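# Stand the streaked tape roll upright on blue card

## Task

Find the clear tape roll that has a dark streak wound into it, set it on the blue card resting on one of its flat faces, and leave every other roll undisturbed.

## Robot and tools

Robot: two arms, left_arm and right_arm, each with a two-finger gripper. In the scene frame the origin sits at table-top height midway between the nominal bases; +x points out over the table, +z up, and left_arm is on the +y side (arm names do not match image sides). Calibrated bases: left_arm at (+0.002, +0.267, +0.016) m, right_arm at (+0.046, -0.368, +0.020) m, each turned only slightly about z. A camera stand is fixed behind the arms. Loose objects may occasionally get nudged by an outside push.

Frames: each arm reports its end_effector_position (metres) and end_effector_quat_wxyz in its own base frame; fixed cameras and the table use the scene frame. The reported point lies between the finger pads, about 1 cm short of the tips. Fingers point along the gripper's +z and open along its y. Printed poses can be off by a few centimetres, more at long reach.

Row layout (shared by execute_actions and move): one flat list of 14 numbers covering both arms, each in [-1, 1]: dx, dy, dz, rx, ry, rz, opening for left_arm, then the same seven for right_arm. The first six per arm are an offset, not a pose: they count from that arm's Hand target as it stood when the action or move began, along that arm's own base axes, with rotation about the Hand target's position. Scale: 1.0 equals 0.6 m or 180 degrees; rx, ry, rz form one rotation vector. A translation longer than 1.0 may be shortened along its line. Opening is absolute: +1 fully open (0.094 m), -1 closed. Sending six zeros re-requests the current Hand target; to keep a gripper as it is, resend its present opening, because 0 means half open.

execute_actions(actions, cameras): actions is a list of actions; each action is a table of up to 15 rows, one per 1/30 s step, and a short table repeats its last row to fill 15 steps. Every row of an action counts from the start pose, not the previous row; the next action starts from the new Hand target, so repeating an offset moves further. An empty list just returns state and images. cameras selects cam_head_left and/or cam_head_right (omit or null or ["all"] for both, [] for none; an unknown name invalidates the call). Results also list end_effector_position at some steps.

move(target, speed, blend, opening_speed, blocking, cameras): target is one 14-number row or a list of up to 15 rows; all offsets in a list count from the same starting Hand targets. speed is path top speed in m/s, 0.002 to 4.3, default 0.25 (turning up to twice that in rad/s); one value or one per target. blend (m) rounds corners between listed targets. opening_speed (per second on the -1..+1 scale, at least 0.2) makes fingers change gradually; use it to close gently. Paths are straight, end together, take at least 0.5 s and are cut at 10 s; they do not avoid obstacles or the other arm. Grippers lag and overshoot more at speed. Avoid paths near an arm's own base (go around it). A changed opening on a later listed target is applied once everything rests there. The result adds a move: line with the ending (done, off_target, moving, held, fault) and limits (paced = pose clipped, held = steps withheld). done means within 10 mm and 2 degrees; neither done nor off_target tells you about contact. blocking=false returns after about 0.5 s while the move continues.

wait(seconds 0 to 10, cameras) lets time pass with commands held. stop(cameras) brakes a running move. zoom_image(camera, region=[x0, y0, x1, y1]) enlarges part of the latest image of cam_head_left or cam_head_right (672x504, origin top-left, region at most 504 by 504). read_manual(section="licences") only returns licence text. finished_scene(scene) ends the current scene, given its number; it cannot be undone, and the roll must stay in place afterwards without the robot.

Controller behaviour: commanded orientation is clipped to within 40 degrees of the measured one each step; Hand target in results is the last command after clipping. Friction and weight can leave the gripper a few centimetres short; a new action, even all zeros, asks again, and you can send the remaining gap as an offset. Tiny moves may not start. An arm blocked by something keeps pushing until commanded back past its gripper. With the wrist near the first joint's axis, small gripper motions may swing the whole arm.

Gripping: grip_measured uses the opening scale and reads up to about 2.7 mm wide when empty; on a hard part under full squeeze it may read about 3 mm narrower (or up to 1.4 mm wider). Commanding roughly 0.05 below first-touch reading (0.11 for small or round parts) reaches full force, about 50 to 64 N per pad. To release, command well above grip_measured. grip_effort_nm is motor effort (negative closing), not pad force, and does not return to zero at rest. Joint torques include gravity and offsets; numbers 3 and 4 wrap at ±28 N m.

Heat: holding loads, stretched poses or pushing at unreachable targets heat motors; MOTOR HOT appears at 85 °C and at 100 °C that arm goes limp for 30 to 60 s or more, possibly without warning.

Avoid: dropping the roll or releasing it while it moves, slamming or hard pushes, striking fixed or heavy things, any contact or pressing between the two arms (including grippers, housings, wrist cameras, which the clearance check does not guard), and anything falling or being left off the table, which fails the task. Arm stops of any kind are costly. Smooth, efficient motion is preferred.

Each tool is called after "Emit:" as name(argument=value, ...), one argument or row to a line, values as JSON.

## Session

Emit:
execute_actions(
  actions=[],
)

Scene clock: 0.00 s.
left_arm: end_effector_position=(+0.4711, -0.5747, +0.3088) grip_measured=+1.000 grip_effort_nm=n/a end_effector_quat_wxyz=(+0.534, +0.576, +0.422, -0.452) | right_arm: end_effector_position=(+0.3668, -0.2531, +0.3441) grip_measured=+1.000 grip_effort_nm=n/a end_effector_quat_wxyz=(+0.316, +0.109, +0.942, -0.033)
Joint positions: left_arm=[-0.692 1.888 1.473 0.378 0.949 0.265 0.094] | right_arm=[-0.715 1.152 1.259 -1.091 -0.292 -0.397 0.094]
Joint velocities: within noise
Joint torques (N m): no reading
Heat: left arm: hottest wrist pitch 35 °C; right arm: hottest waist 39 °C.
Hand target: left_arm +0.4752, -0.5782, +0.3091; +0.536, +0.576, +0.420, -0.452 | right_arm +0.3704, -0.2562, +0.3602; +0.329, +0.106, +0.937, -0.042
Tool commands: left_gripper/opening=+1.0 right_gripper/opening=+1.0

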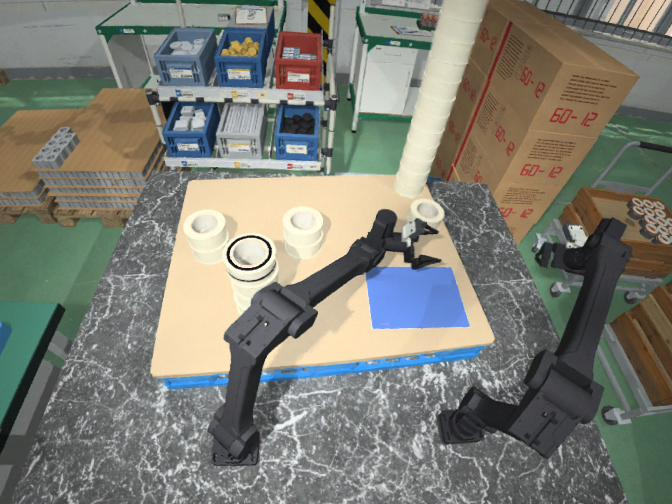

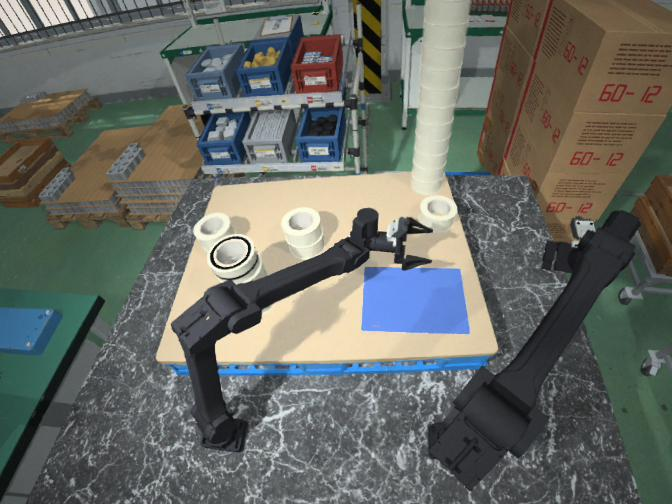

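Emit:
zoom_image(
  camera="cam_head_left",
  region=[170, 190, 340, 320],
)

Emit:
zoom_image(
  camera="cam_head_right",
  region=[170, 190, 340, 320],
)

Emit:
zoom_image(
  camera="cam_head_left",
  region=[380, 0, 510, 240],
)

Emit:
zoom_image(
  camera="cam_head_right",
  region=[380, 140, 500, 240],
)

Scaled by 2.965.

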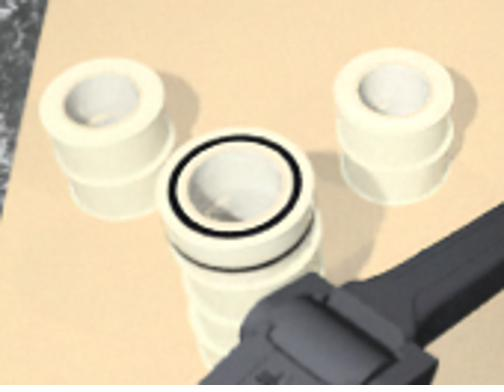

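Scaled by 2.965.

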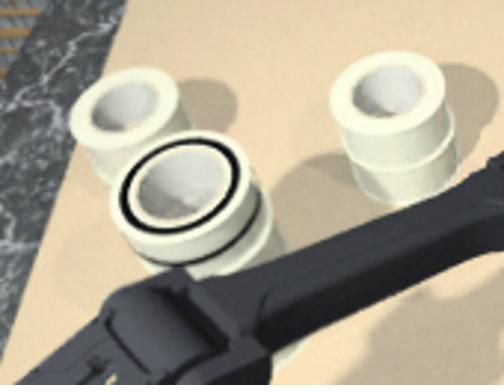

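Scaled by 2.100.

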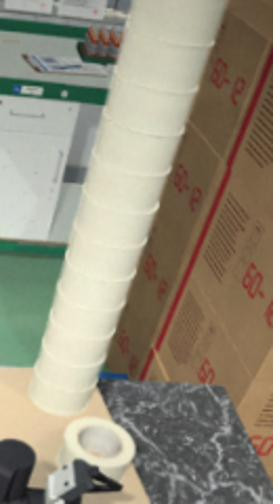

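Scaled by 4.200.

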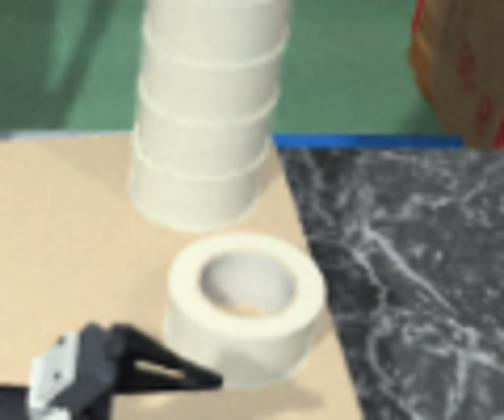

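Emit:
move(
  target=[-0.2,0.75,0.2,0.36,0.428,0.46,1,0,0,0,0,0,0,1],
  speed=0.5,
)

Scene clock: 5.03 s.
left_arm: end_effector_position=(+0.3529, -0.1310, +0.4288) grip_measured=+1.000 grip_effort_nm=-0.027 end_effector_quat_wxyz=(+0.141, +0.012, +0.989, -0.051) | right_arm: end_effector_position=(+0.3668, -0.2531, +0.3441) grip_measured=+1.000 grip_effort_nm=0.017 end_effector_quat_wxyz=(+0.316, +0.109, +0.942, -0.033)
Joint positions: left_arm=[-0.354 1.218 1.64 -1.693 0.001 -0.33 0.094] | right_arm=[-0.715 1.152 1.259 -1.091 -0.291 -0.397 0.094]
Joint velocities: within noise
Joint torques (N m): left_arm=[0.62 -6.59 10.09 1.05 0.04 -0.07] | right_arm=[0.44 -8.35 12.66 1.09 -0.29 -0.06]
Heat: left arm: hottest wrist pitch 35 °C; right arm: hottest waist 39 °C.
Hand target: left_arm +0.3552, -0.1282, +0.4292; +0.000, +0.000, +1.000, +0.000 | right_arm +0.3704, -0.2562, +0.3602; +0.329, +0.106, +0.937, -0.042
Off the commanded pose: left_arm 0.004 m, 17 deg | right_arm 0.017 m, 2 deg.
joint sent to its limit (left arm) — joint 4 (wrist pitch), lower limit. The joint targets are off in orientation, not in position.
move: off_target (left_arm, right_arm)

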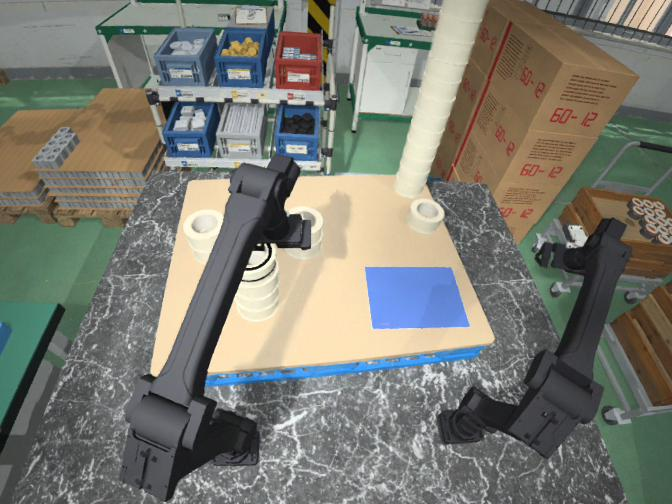

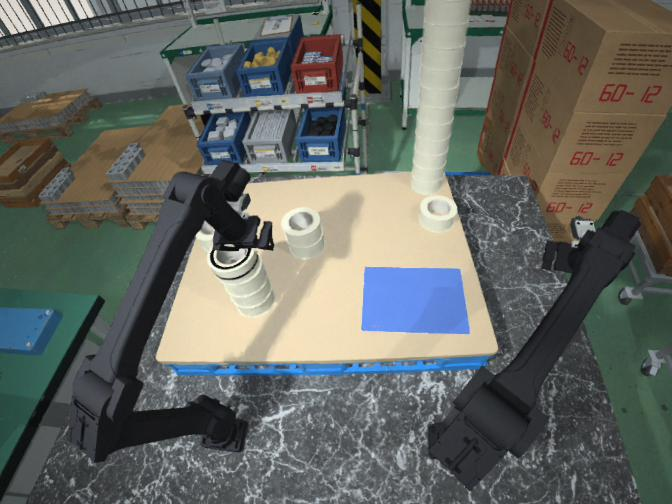

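Emit:
zoom_image(
  camera="cam_head_right",
  region=[190, 180, 330, 330],
)

Emit:
zoom_image(
  camera="cam_head_left",
  region=[190, 180, 330, 330],
)

Scaled by 3.360.

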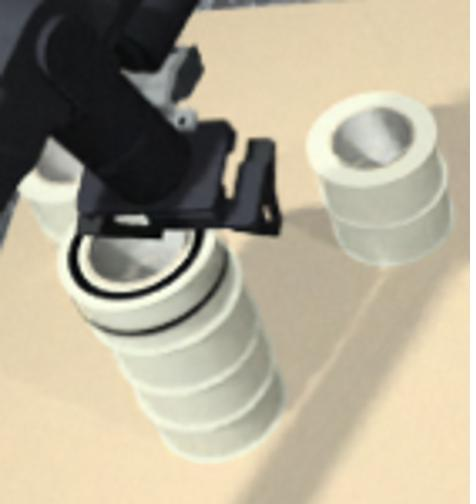

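Scaled by 3.360.

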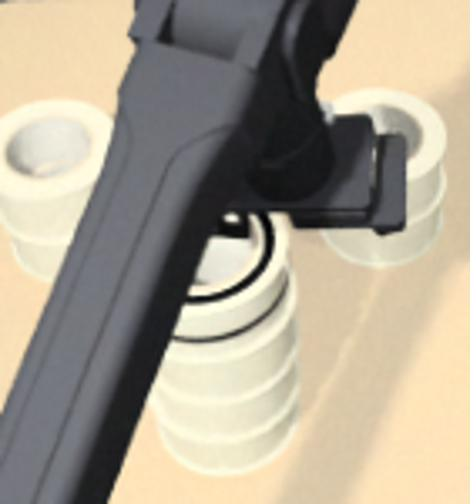

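Emit:
zoom_image(
  camera="cam_head_left",
  region=[225, 235, 295, 325],
)

Emit:
zoom_image(
  camera="cam_head_right",
  region=[200, 235, 280, 325],
)

Scaled by 5.600.

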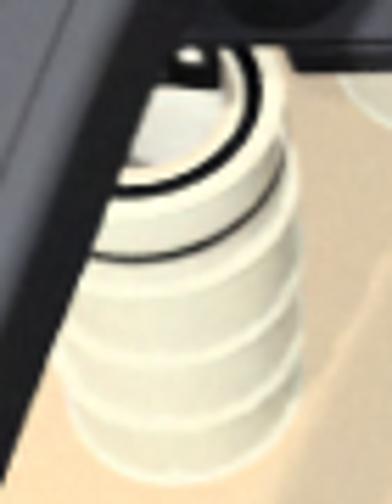

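Scaled by 5.600.

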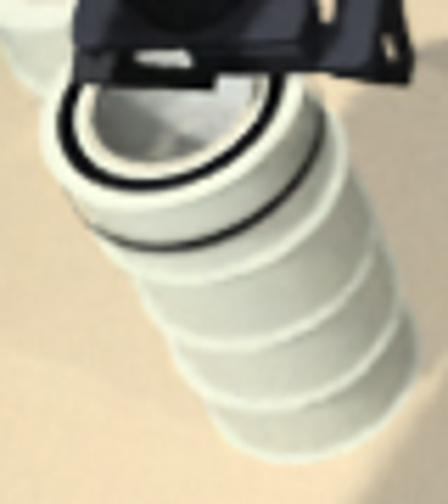

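Emit:
move(
  target=[0.255,0.275,-0.06,0,0,0,0.6,0,0,0,0,0,0,1],
  speed=0.3,
)

Emit:
zoom_image(
  camera="cam_head_left",
  region=[180, 160, 330, 330],
)

Emit:
zoom_image(
  camera="cam_head_right",
  region=[170, 160, 320, 330],
)

Scene clock: 10.33 s.
left_arm: end_effector_position=(+0.4996, +0.0373, +0.3813) grip_measured=+0.603 grip_effort_nm=-0.149 end_effector_quat_wxyz=(+0.093, -0.010, +0.996, +0.004) | right_arm: end_effector_position=(+0.3668, -0.2531, +0.3441) grip_measured=+1.000 grip_effort_nm=0.017 end_effector_quat_wxyz=(+0.316, +0.109, +0.942, -0.033)
Joint positions: left_arm=[0.077 1.575 1.884 -1.694 0.004 0.056 0.075] | right_arm=[-0.715 1.152 1.259 -1.091 -0.291 -0.397 0.094]
Joint velocities: within noise
Joint torques (N m): left_arm=[-0.09 -12.69 13.55 0.85 0.04 0.19] | right_arm=[0.44 -8.23 12.63 1.09 -0.29 -0.06]
Heat: left arm: hottest wrist pitch 35 °C; right arm: hottest waist 39 °C.
Hand target: left_arm +0.5082, +0.0369, +0.3932; +0.000, +0.000, +1.000, +0.000 | right_arm +0.3704, -0.2562, +0.3602; +0.329, +0.106, +0.937, -0.042
Off the commanded pose: left_arm 0.015 m, 11 deg | right_arm 0.017 m, 2 deg.
joint sent to its limit (left arm) — joint 4 (wrist pitch), lower limit. The joint targets are off in orientation, not in position.
move: off_target (left_arm, right_arm)

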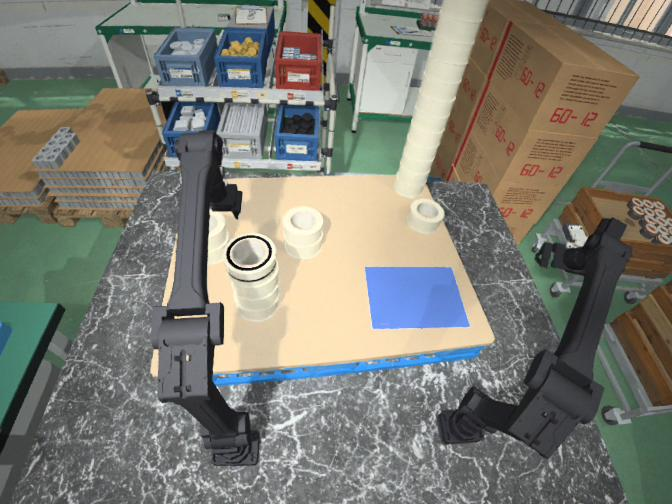

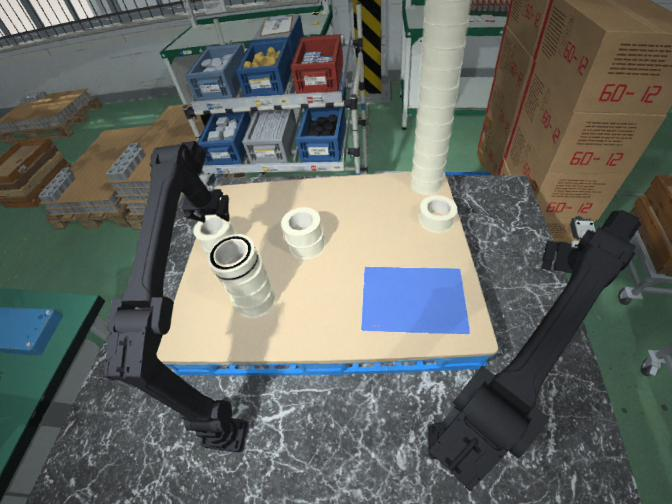

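Scaled by 2.965.

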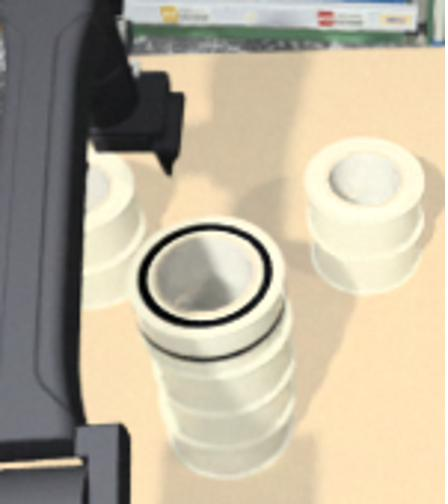

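Scaled by 2.965.

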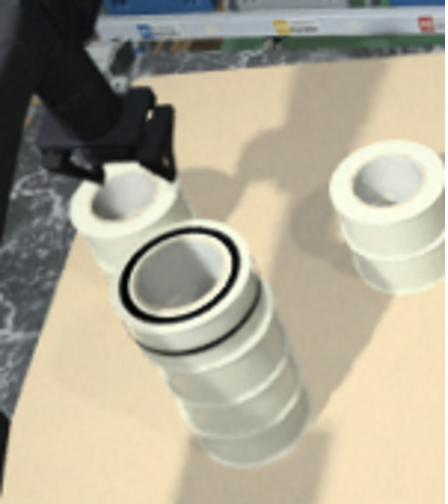

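Emit:
move(
  target=[-0.075,0,-0.075,0,-0.0667,0,0.6,0,0,0,0,0,0,1],
  speed=0.2,
)

Emit:
zoom_image(
  camera="cam_head_left",
  region=[180, 190, 300, 330],
)

Emit:
zoom_image(
  camera="cam_head_right",
  region=[170, 190, 290, 330],
)

Scene clock: 13.37 s.
left_arm: end_effector_position=(+0.4634, +0.0323, +0.3515) grip_measured=+0.603 grip_effort_nm=-0.154 end_effector_quat_wxyz=(+0.104, -0.003, +0.995, -0.001) | right_arm: end_effector_position=(+0.3668, -0.2531, +0.3441) grip_measured=+1.000 grip_effort_nm=0.012 end_effector_quat_wxyz=(+0.316, +0.109, +0.942, -0.033)
Joint positions: left_arm=[0.077 1.44 1.65 -1.573 0.017 0.07 0.075] | right_arm=[-0.715 1.152 1.259 -1.091 -0.291 -0.397 0.094]
Joint velocities: within noise
Joint torques (N m): left_arm=[0.73 -12.1 8.72 1.65 0.2 0.15] | right_arm=[0.44 -8.35 12.63 1.1 -0.29 -0.06]
Heat: left arm: hottest wrist pitch 35 °C; right arm: hottest waist 39 °C.
Hand target: left_arm +0.4632, +0.0368, +0.3483; +0.105, +0.000, +0.994, -0.001 | right_arm +0.3704, -0.2562, +0.3602; +0.329, +0.106, +0.937, -0.042
Off the commanded pose: left_arm 0.006 m, 0 deg | right_arm 0.017 m, 2 deg.
move: off_target (right_arm)

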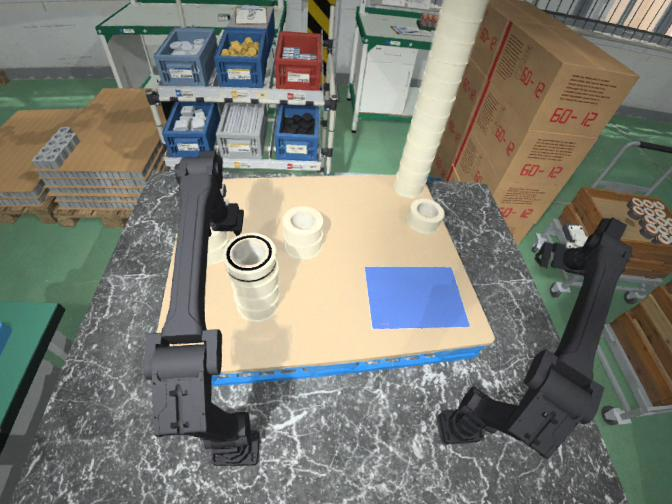

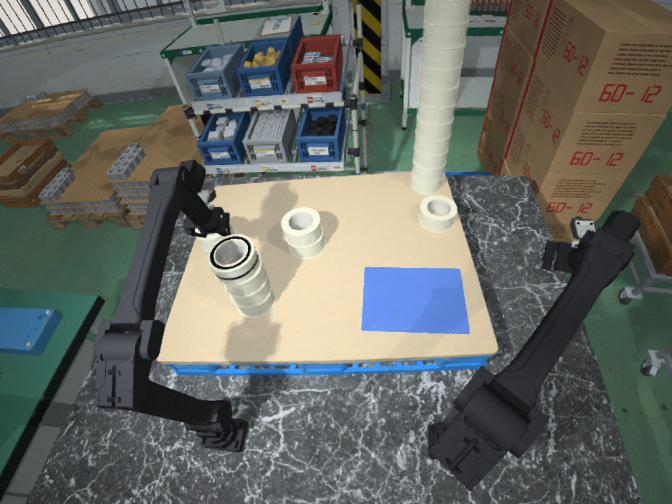

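Scaled by 3.600.

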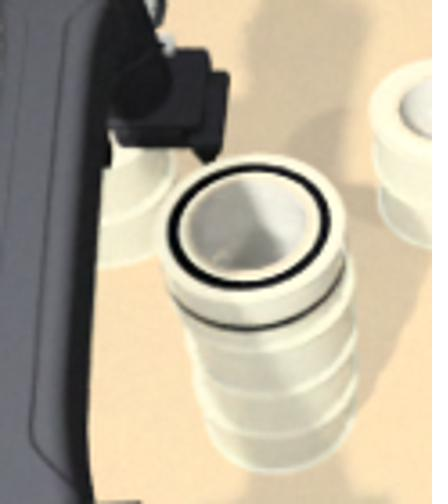

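Scaled by 3.600.

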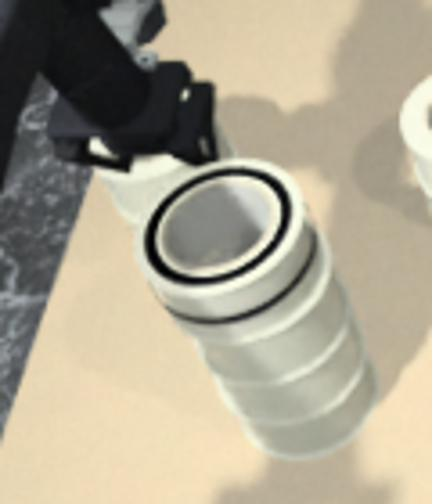

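Emit:
move(
  target=[0.028,0.0,-0.083,0,0,0,0.6,0,0,0,0,0,0,1],
  speed=0.1,
)

Emit:
zoom_image(
  camera="cam_head_left",
  region=[200, 200, 290, 300],
)

Emit:
zoom_image(
  camera="cam_head_right",
  region=[180, 200, 270, 300],
)

Scene clock: 15.60 s.
left_arm: end_effector_position=(+0.4790, +0.0356, +0.3181) grip_measured=+0.602 grip_effort_nm=-0.139 end_effector_quat_wxyz=(+0.126, -0.005, +0.992, -0.001) | right_arm: end_effector_position=(+0.3668, -0.2531, +0.3441) grip_measured=+1.000 grip_effort_nm=0.012 end_effector_quat_wxyz=(+0.316, +0.109, +0.942, -0.033)
Joint positions: left_arm=[0.083 1.438 1.552 -1.433 0.021 0.07 0.075] | right_arm=[-0.715 1.152 1.259 -1.091 -0.291 -0.397 0.094]
Joint velocities: within noise
Joint torques (N m): left_arm=[0.21 -10.52 8.23 1.33 0.03 0.14] | right_arm=[0.5 -8.29 12.64 1.09 -0.29 -0.06]
Heat: left arm: hottest wrist pitch 35 °C; right arm: hottest waist 39 °C.
Hand target: left_arm +0.4800, +0.0368, +0.2983; +0.105, +0.000, +0.994, +0.000 | right_arm +0.3704, -0.2562, +0.3602; +0.329, +0.106, +0.937, -0.042
Off the commanded pose: left_arm 0.020 m, 2 deg | right_arm 0.017 m, 2 deg.
move: off_target (left_arm, right_arm)

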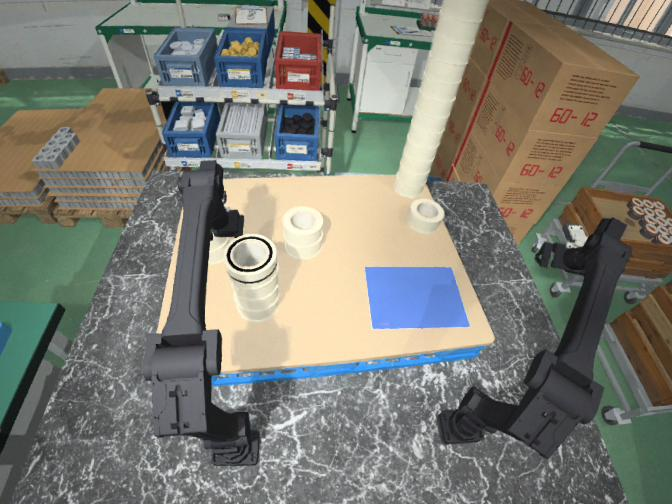

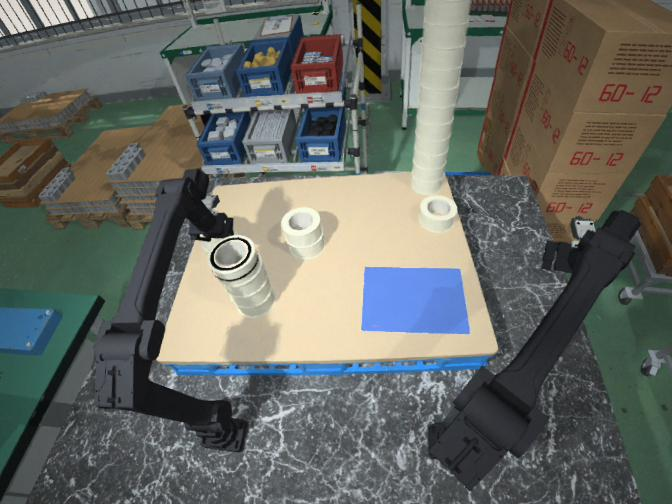

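Scaled by 5.040.

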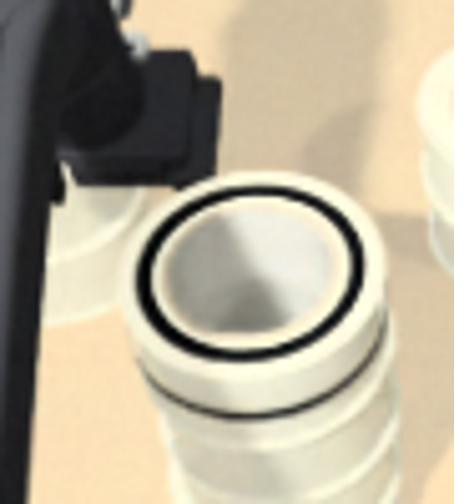

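Scaled by 5.040.

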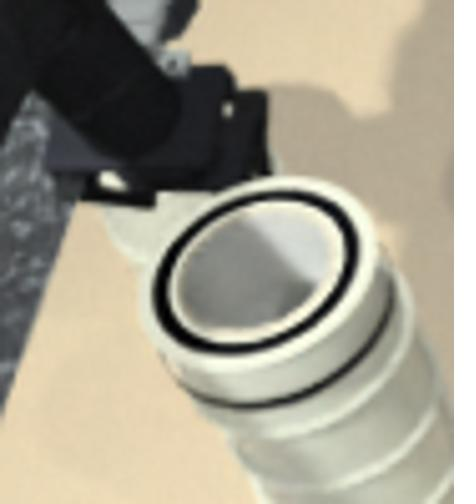

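Emit:
move(
  target=[-0.1,0.0,0.107,0,0,0,0.6,0,0,0,0,0,0,1],
  speed=0.15,
)

Emit:
zoom_image(
  camera="cam_head_left",
  region=[200, 200, 290, 300],
)

Emit:
zoom_image(
  camera="cam_head_right",
  region=[180, 200, 270, 300],
)

Scene clock: 19.80 s.
left_arm: end_effector_position=(+0.4189, +0.0344, +0.3581) grip_measured=+0.602 grip_effort_nm=-0.134 end_effector_quat_wxyz=(+0.107, -0.008, +0.994, -0.001) | right_arm: end_effector_position=(+0.3668, -0.2531, +0.3441) grip_measured=+1.000 grip_effort_nm=0.012 end_effector_quat_wxyz=(+0.316, +0.109, +0.942, -0.033)
Joint positions: left_arm=[0.091 1.325 1.552 -1.584 0.02 0.074 0.075] | right_arm=[-0.715 1.152 1.259 -1.091 -0.291 -0.397 0.094]
Joint velocities: within noise
Joint torques (N m): left_arm=[0.56 -9.41 11.45 0.5 0.19 0.23] | right_arm=[0.44 -8.35 12.63 1.09 -0.29 -0.06]
Heat: left arm: hottest wrist pitch 35 °C; right arm: hottest waist 39 °C.
Hand target: left_arm +0.4199, +0.0368, +0.3625; +0.105, +0.000, +0.995, +0.000 | right_arm +0.3704, -0.2562, +0.3602; +0.329, +0.106, +0.937, -0.042
Off the commanded pose: left_arm 0.005 m, 1 deg | right_arm 0.017 m, 2 deg.
move: off_target (right_arm)

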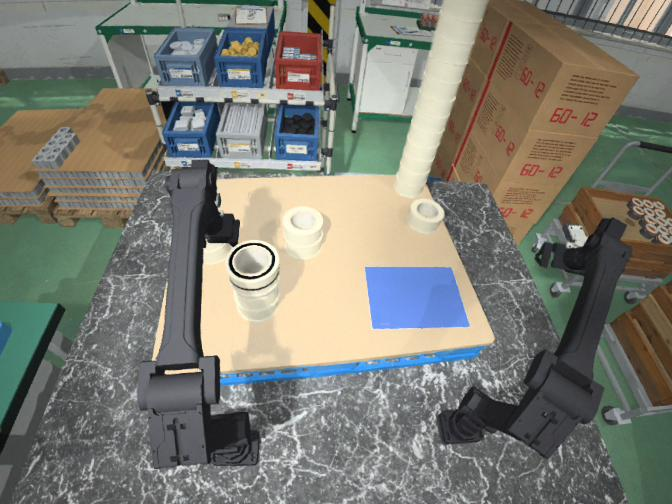

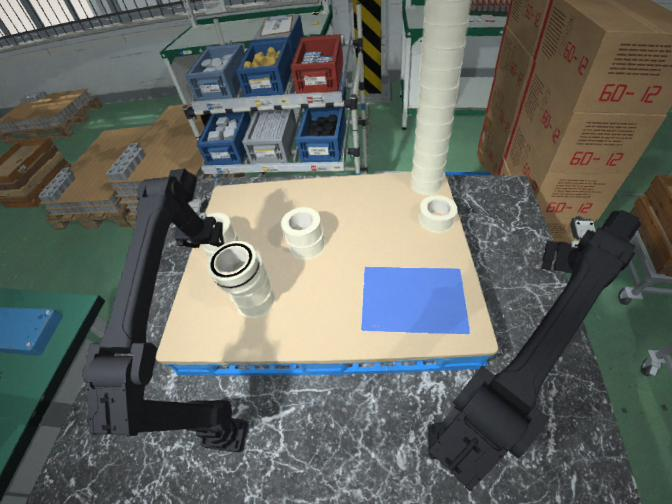

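Scaled by 5.040.

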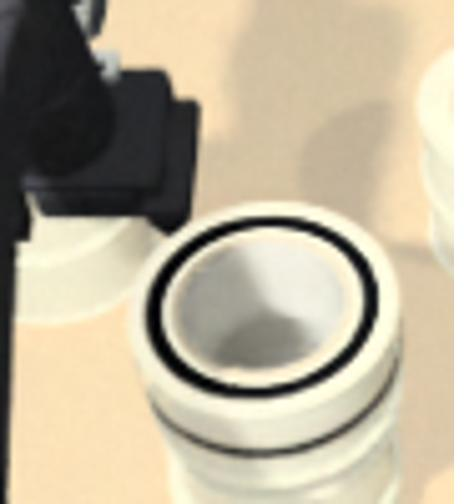

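Scaled by 5.040.

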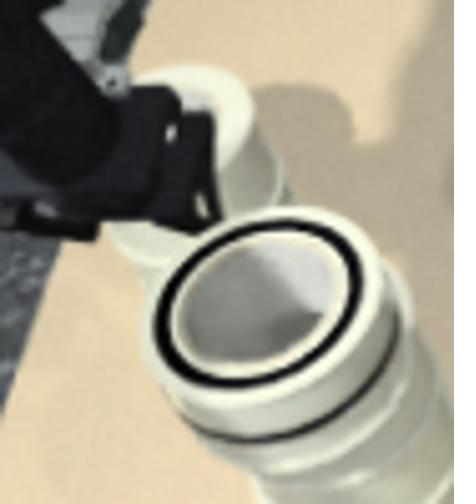

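Emit:
move(
  target=[-0.033,-0.0425,0.02,0,0,0,0.6,0,0,0,0,0,0,1],
  speed=0.1,
)

Emit:
zoom_image(
  camera="cam_head_left",
  region=[200, 200, 300, 330],
)

Emit:
zoom_image(
  camera="cam_head_right",
  region=[180, 200, 280, 330],
)

Scene clock: 22.07 s.
left_arm: end_effector_position=(+0.4007, +0.0164, +0.3708) grip_measured=+0.602 grip_effort_nm=-0.134 end_effector_quat_wxyz=(+0.105, +0.001, +0.994, +0.001) | right_arm: end_effector_position=(+0.3668, -0.2531, +0.3441) grip_measured=+1.000 grip_effort_nm=0.017 end_effector_quat_wxyz=(+0.316, +0.109, +0.942, -0.033)
Joint positions: left_arm=[0.045 1.287 1.552 -1.627 0.008 0.046 0.075] | right_arm=[-0.715 1.152 1.259 -1.091 -0.291 -0.397 0.094]
Joint velocities: within noise
Joint torques (N m): left_arm=[-0.97 -9 10.63 0.73 0.1 -0.11] | right_arm=[0.44 -8.29 12.63 1.07 -0.29 -0.07]
Heat: left arm: hottest wrist pitch 35 °C; right arm: hottest waist 39 °C.
Hand target: left_arm +0.4002, +0.0114, +0.3745; +0.105, +0.000, +0.995, +0.000 | right_arm +0.3704, -0.2562, +0.3602; +0.329, +0.106, +0.937, -0.042
Off the commanded pose: left_arm 0.006 m, 0 deg | right_arm 0.017 m, 2 deg.
move: off_target (right_arm)

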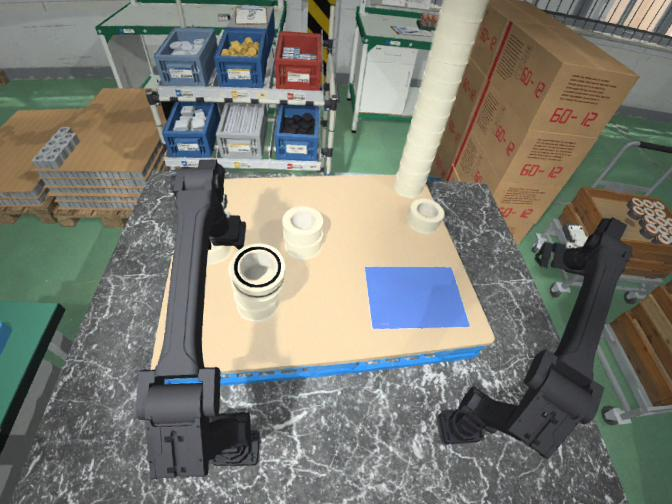

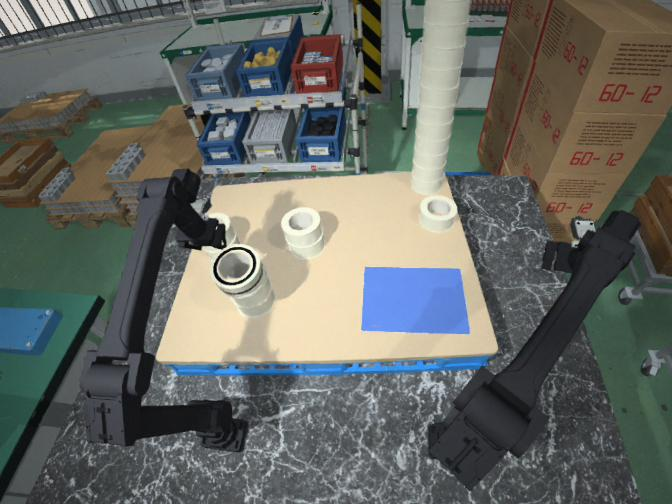

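Scaled by 3.877.

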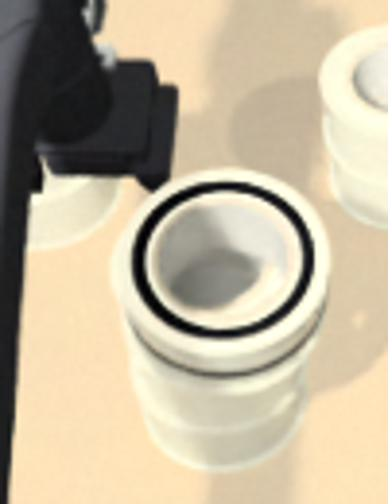

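Scaled by 3.877.

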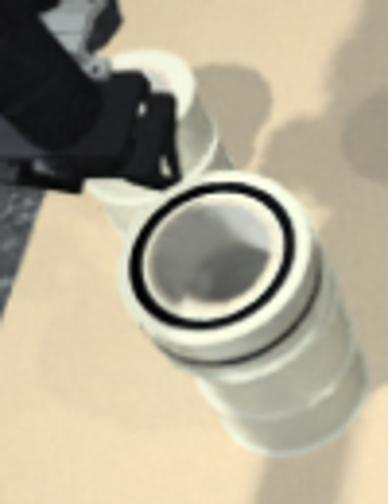

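Emit:
move(
  target=[0.02,0.0,0.0,0,0,0,0.6,0,0,0,0,0,0,1],
  speed=0.05,
)

Emit:
move(
  target=[0.0,0.0,0.2,0,0,0,0.6,0,0,0,0,0,0,1],
  speed=0.15,
)

Emit:
zoom_image(
  camera="cam_head_left",
  region=[200, 200, 300, 330],
)

Emit:
zoom_image(
  camera="cam_head_right",
  region=[180, 200, 280, 330],
)

Scene clock: 23.40 s.
left_arm: end_effector_position=(+0.4034, +0.0166, +0.3665) grip_measured=+0.602 grip_effort_nm=-0.134 end_effector_quat_wxyz=(+0.099, -0.001, +0.995, +0.001) | right_arm: end_effector_position=(+0.3668, -0.2531, +0.3441) grip_measured=+1.000 grip_effort_nm=0.017 end_effector_quat_wxyz=(+0.316, +0.109, +0.942, -0.033)
Joint positions: left_arm=[0.045 1.298 1.552 -1.627 0.006 0.042 0.075] | right_arm=[-0.715 1.152 1.259 -1.091 -0.291 -0.397 0.094]
Joint velocities: within noise
Joint torques (N m): left_arm=[-0.91 -8.23 13 0.94 0.18 -0.07] | right_arm=[0.38 -8.35 12.63 1.09 -0.29 -0.06]
Heat: left arm: hottest wrist pitch 35 °C; right arm: hottest waist 39 °C.
Hand target: left_arm +0.4122, +0.0113, +0.3745; +0.105, +0.000, +0.995, -0.001 | right_arm +0.3704, -0.2562, +0.3602; +0.329, +0.106, +0.937, -0.042
Off the commanded pose: left_arm 0.013 m, 1 deg | right_arm 0.017 m, 2 deg.
move: off_target (left_arm, right_arm)

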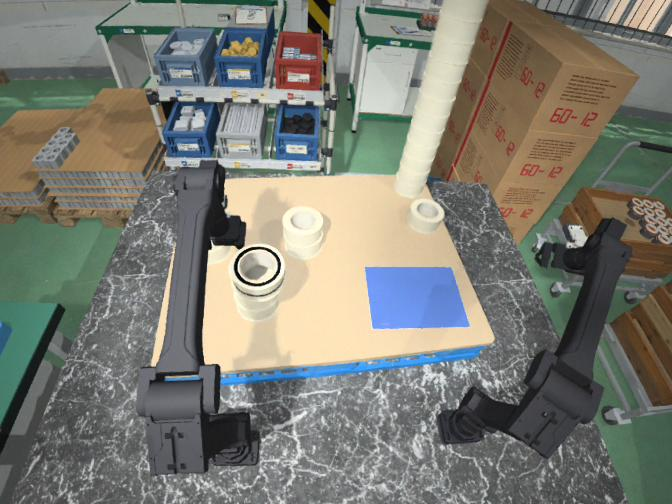

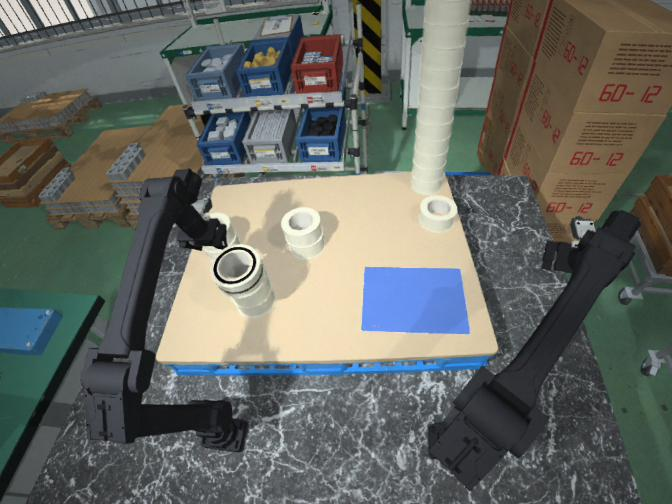

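Scene clock: 24.77 s.
left_arm: end_effector_position=(+0.4095, +0.0156, +0.4799) grip_measured=+0.602 grip_effort_nm=-0.134 end_effector_quat_wxyz=(+0.204, +0.001, +0.979, +0.006) | right_arm: end_effector_position=(+0.3668, -0.2531, +0.3441) grip_measured=+1.000 grip_effort_nm=0.017 end_effector_quat_wxyz=(+0.316, +0.109, +0.942, -0.033)
Joint positions: left_arm=[0.042 1.288 1.821 -1.692 0.006 0.042 0.075] | right_arm=[-0.715 1.152 1.259 -1.091 -0.291 -0.397 0.094]
Joint velocities: within noise
Joint torques (N m): left_arm=[-0.56 -8.7 12.79 1.22 0.09 -0.08] | right_arm=[0.5 -8.29 12.64 1.09 -0.29 -0.07]
Heat: left arm: hottest wrist pitch 35 °C; right arm: hottest waist 39 °C.
Hand target: left_arm +0.4122, +0.0114, +0.4946; +0.105, +0.000, +0.994, +0.000 | right_arm +0.3704, -0.2562, +0.3602; +0.329, +0.106, +0.937, -0.042
Off the commanded pose: left_arm 0.015 m, 12 deg | right_arm 0.017 m, 2 deg.
joint sent to its limit (left arm) — joint 4 (wrist pitch), lower limit. The joint targets are off in orientation, not in position.
move: off_target (left_arm, right_arm)

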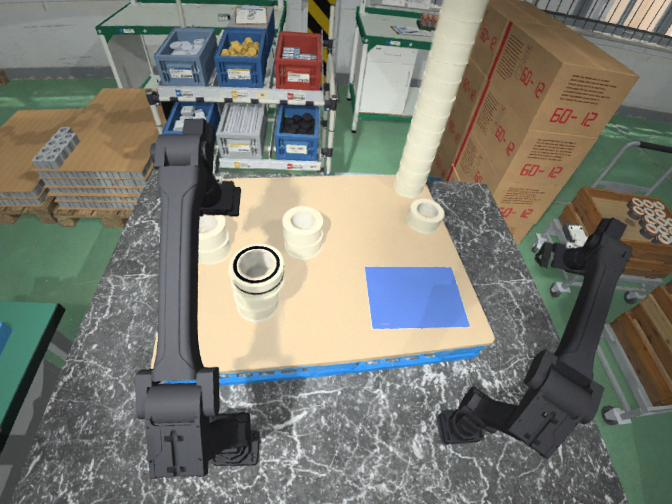

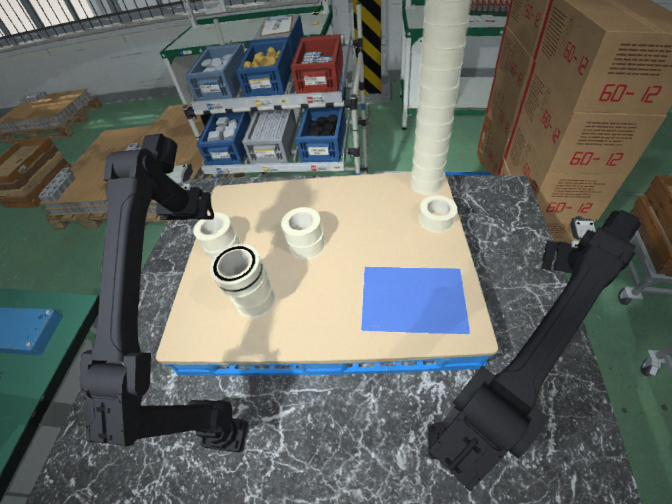

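Scaled by 3.877.

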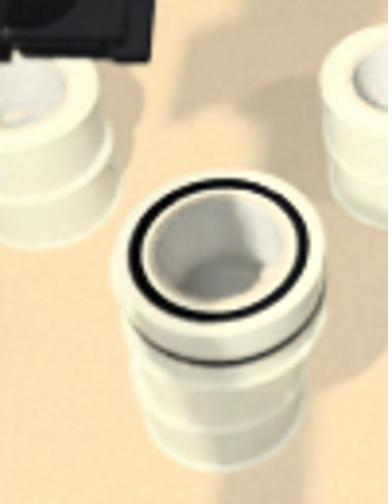

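Scaled by 3.877.

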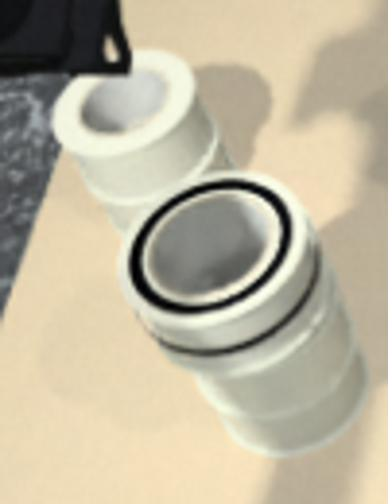

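Emit:
move(
  target=[-0.087,-0.042,-0.113,0,-0.0444,0,1,0,0,0,0,0,0,1],
  speed=0.15,
)

Emit:
zoom_image(
  camera="cam_head_left",
  region=[200, 200, 300, 330],
)

Emit:
zoom_image(
  camera="cam_head_right",
  region=[180, 200, 280, 330],
)

Scene clock: 27.07 s.
left_arm: end_effector_position=(+0.3604, -0.0105, +0.4284) grip_measured=+0.997 grip_effort_nm=0.120 end_effector_quat_wxyz=(+0.170, +0.002, +0.985, +0.001) | right_arm: end_effector_position=(+0.3668, -0.2531, +0.3441) grip_measured=+1.000 grip_effort_nm=0.012 end_effector_quat_wxyz=(+0.316, +0.109, +0.942, -0.033)
Joint positions: left_arm=[-0.034 1.151 1.578 -1.656 -0.012 -0.027 0.094] | right_arm=[-0.715 1.152 1.259 -1.091 -0.291 -0.397 0.094]
Joint velocities: within noise
Joint torques (N m): left_arm=[-0.73 -7.36 8.34 1.96 0.01 -0.11] | right_arm=[0.38 -8.35 12.63 1.06 -0.29 -0.06]
Heat: left arm: hottest wrist pitch 35 °C; right arm: hottest waist 39 °C.
Hand target: left_arm +0.3599, -0.0138, +0.4267; +0.174, +0.000, +0.985, +0.000 | right_arm +0.3704, -0.2562, +0.3602; +0.329, +0.106, +0.937, -0.042
Off the commanded pose: left_arm 0.004 m, 1 deg | right_arm 0.017 m, 2 deg.
move: off_target (right_arm)

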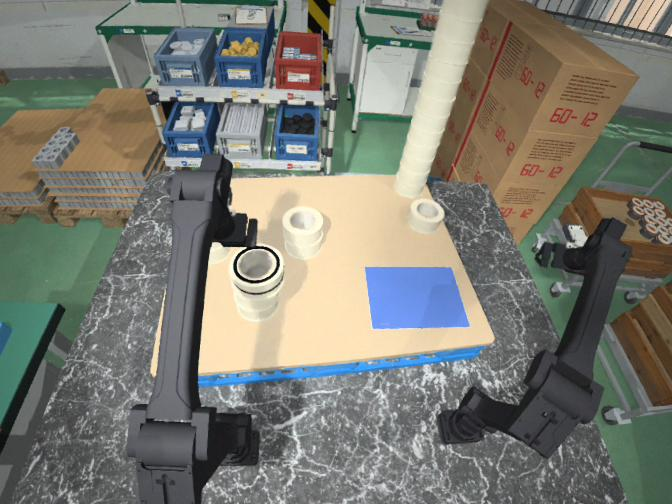

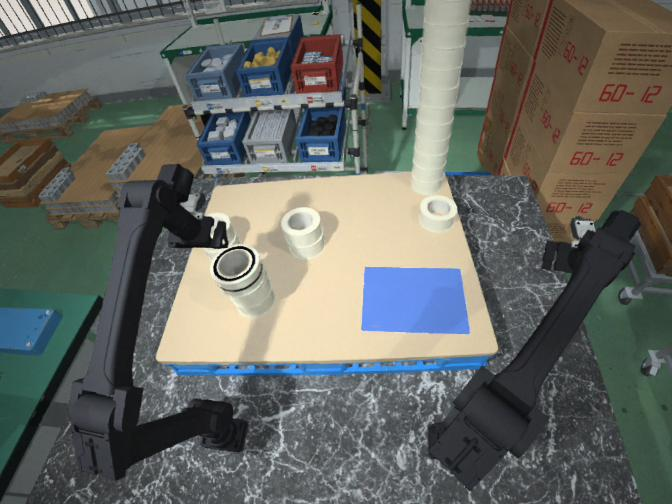

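Scaled by 3.877.

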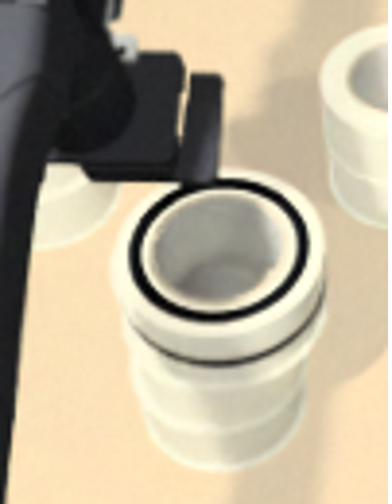

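Scaled by 3.877.

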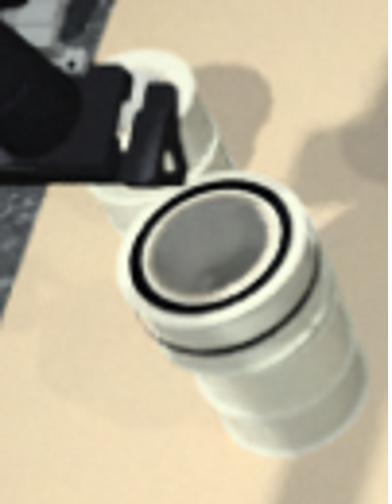

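Emit:
move(
  target=[0.0,0.017,-0.09,0,0,0,1,0,0,0,0,0,0,1],
  speed=0.08,
)

Emit:
zoom_image(
  camera="cam_head_left",
  region=[200, 200, 300, 330],
)

Emit:
zoom_image(
  camera="cam_head_right",
  region=[180, 200, 280, 330],
)

Scene clock: 29.10 s.
left_arm: end_effector_position=(+0.3603, -0.0069, +0.3751) grip_measured=+0.997 grip_effort_nm=0.125 end_effector_quat_wxyz=(+0.171, -0.003, +0.985, -0.001) | right_arm: end_effector_position=(+0.3668, -0.2531, +0.3441) grip_measured=+1.000 grip_effort_nm=0.017 end_effector_quat_wxyz=(+0.316, +0.109, +0.942, -0.033)
Joint positions: left_arm=[-0.02 1.101 1.392 -1.519 -0.005 -0.025 0.094] | right_arm=[-0.715 1.152 1.259 -1.091 -0.291 -0.397 0.094]
Joint velocities: within noise
Joint torques (N m): left_arm=[0.85 -6.95 8.7 1.99 0.18 0.18] | right_arm=[0.38 -8.29 12.62 1.09 -0.29 -0.06]
Heat: left arm: hottest wrist pitch 35 °C; right arm: hottest waist 39 °C.
Hand target: left_arm +0.3600, -0.0037, +0.3728; +0.174, +0.000, +0.985, +0.000 | right_arm +0.3704, -0.2562, +0.3602; +0.329, +0.106, +0.937, -0.042
Off the commanded pose: left_arm 0.004 m, 0 deg | right_arm 0.017 m, 2 deg.
move: off_target (right_arm)

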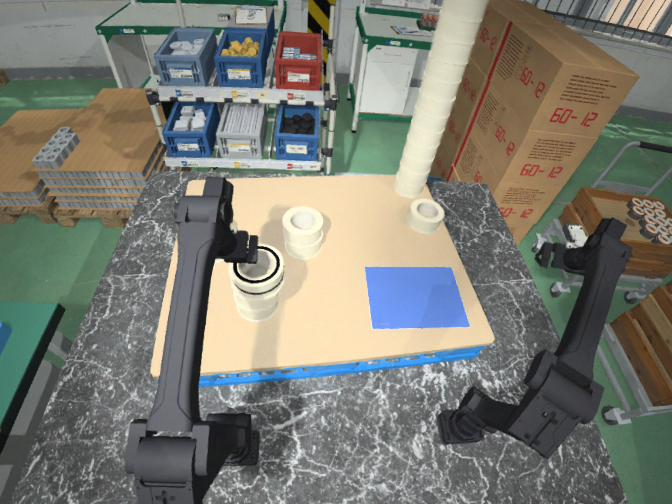

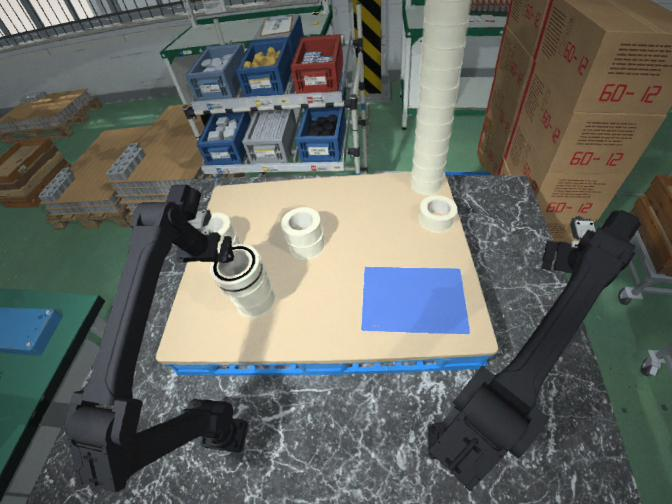

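Scaled by 3.877.

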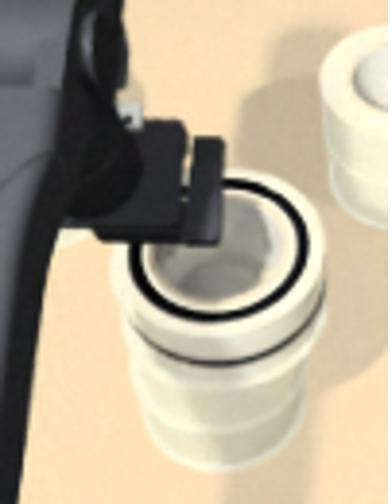

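Scaled by 3.877.

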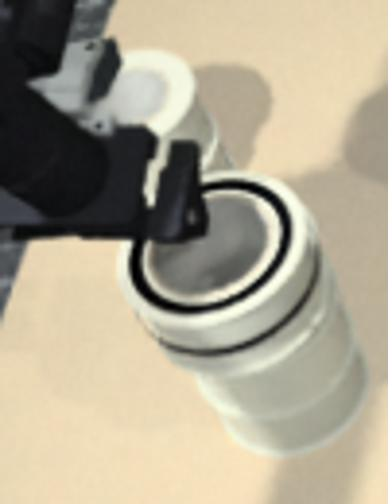

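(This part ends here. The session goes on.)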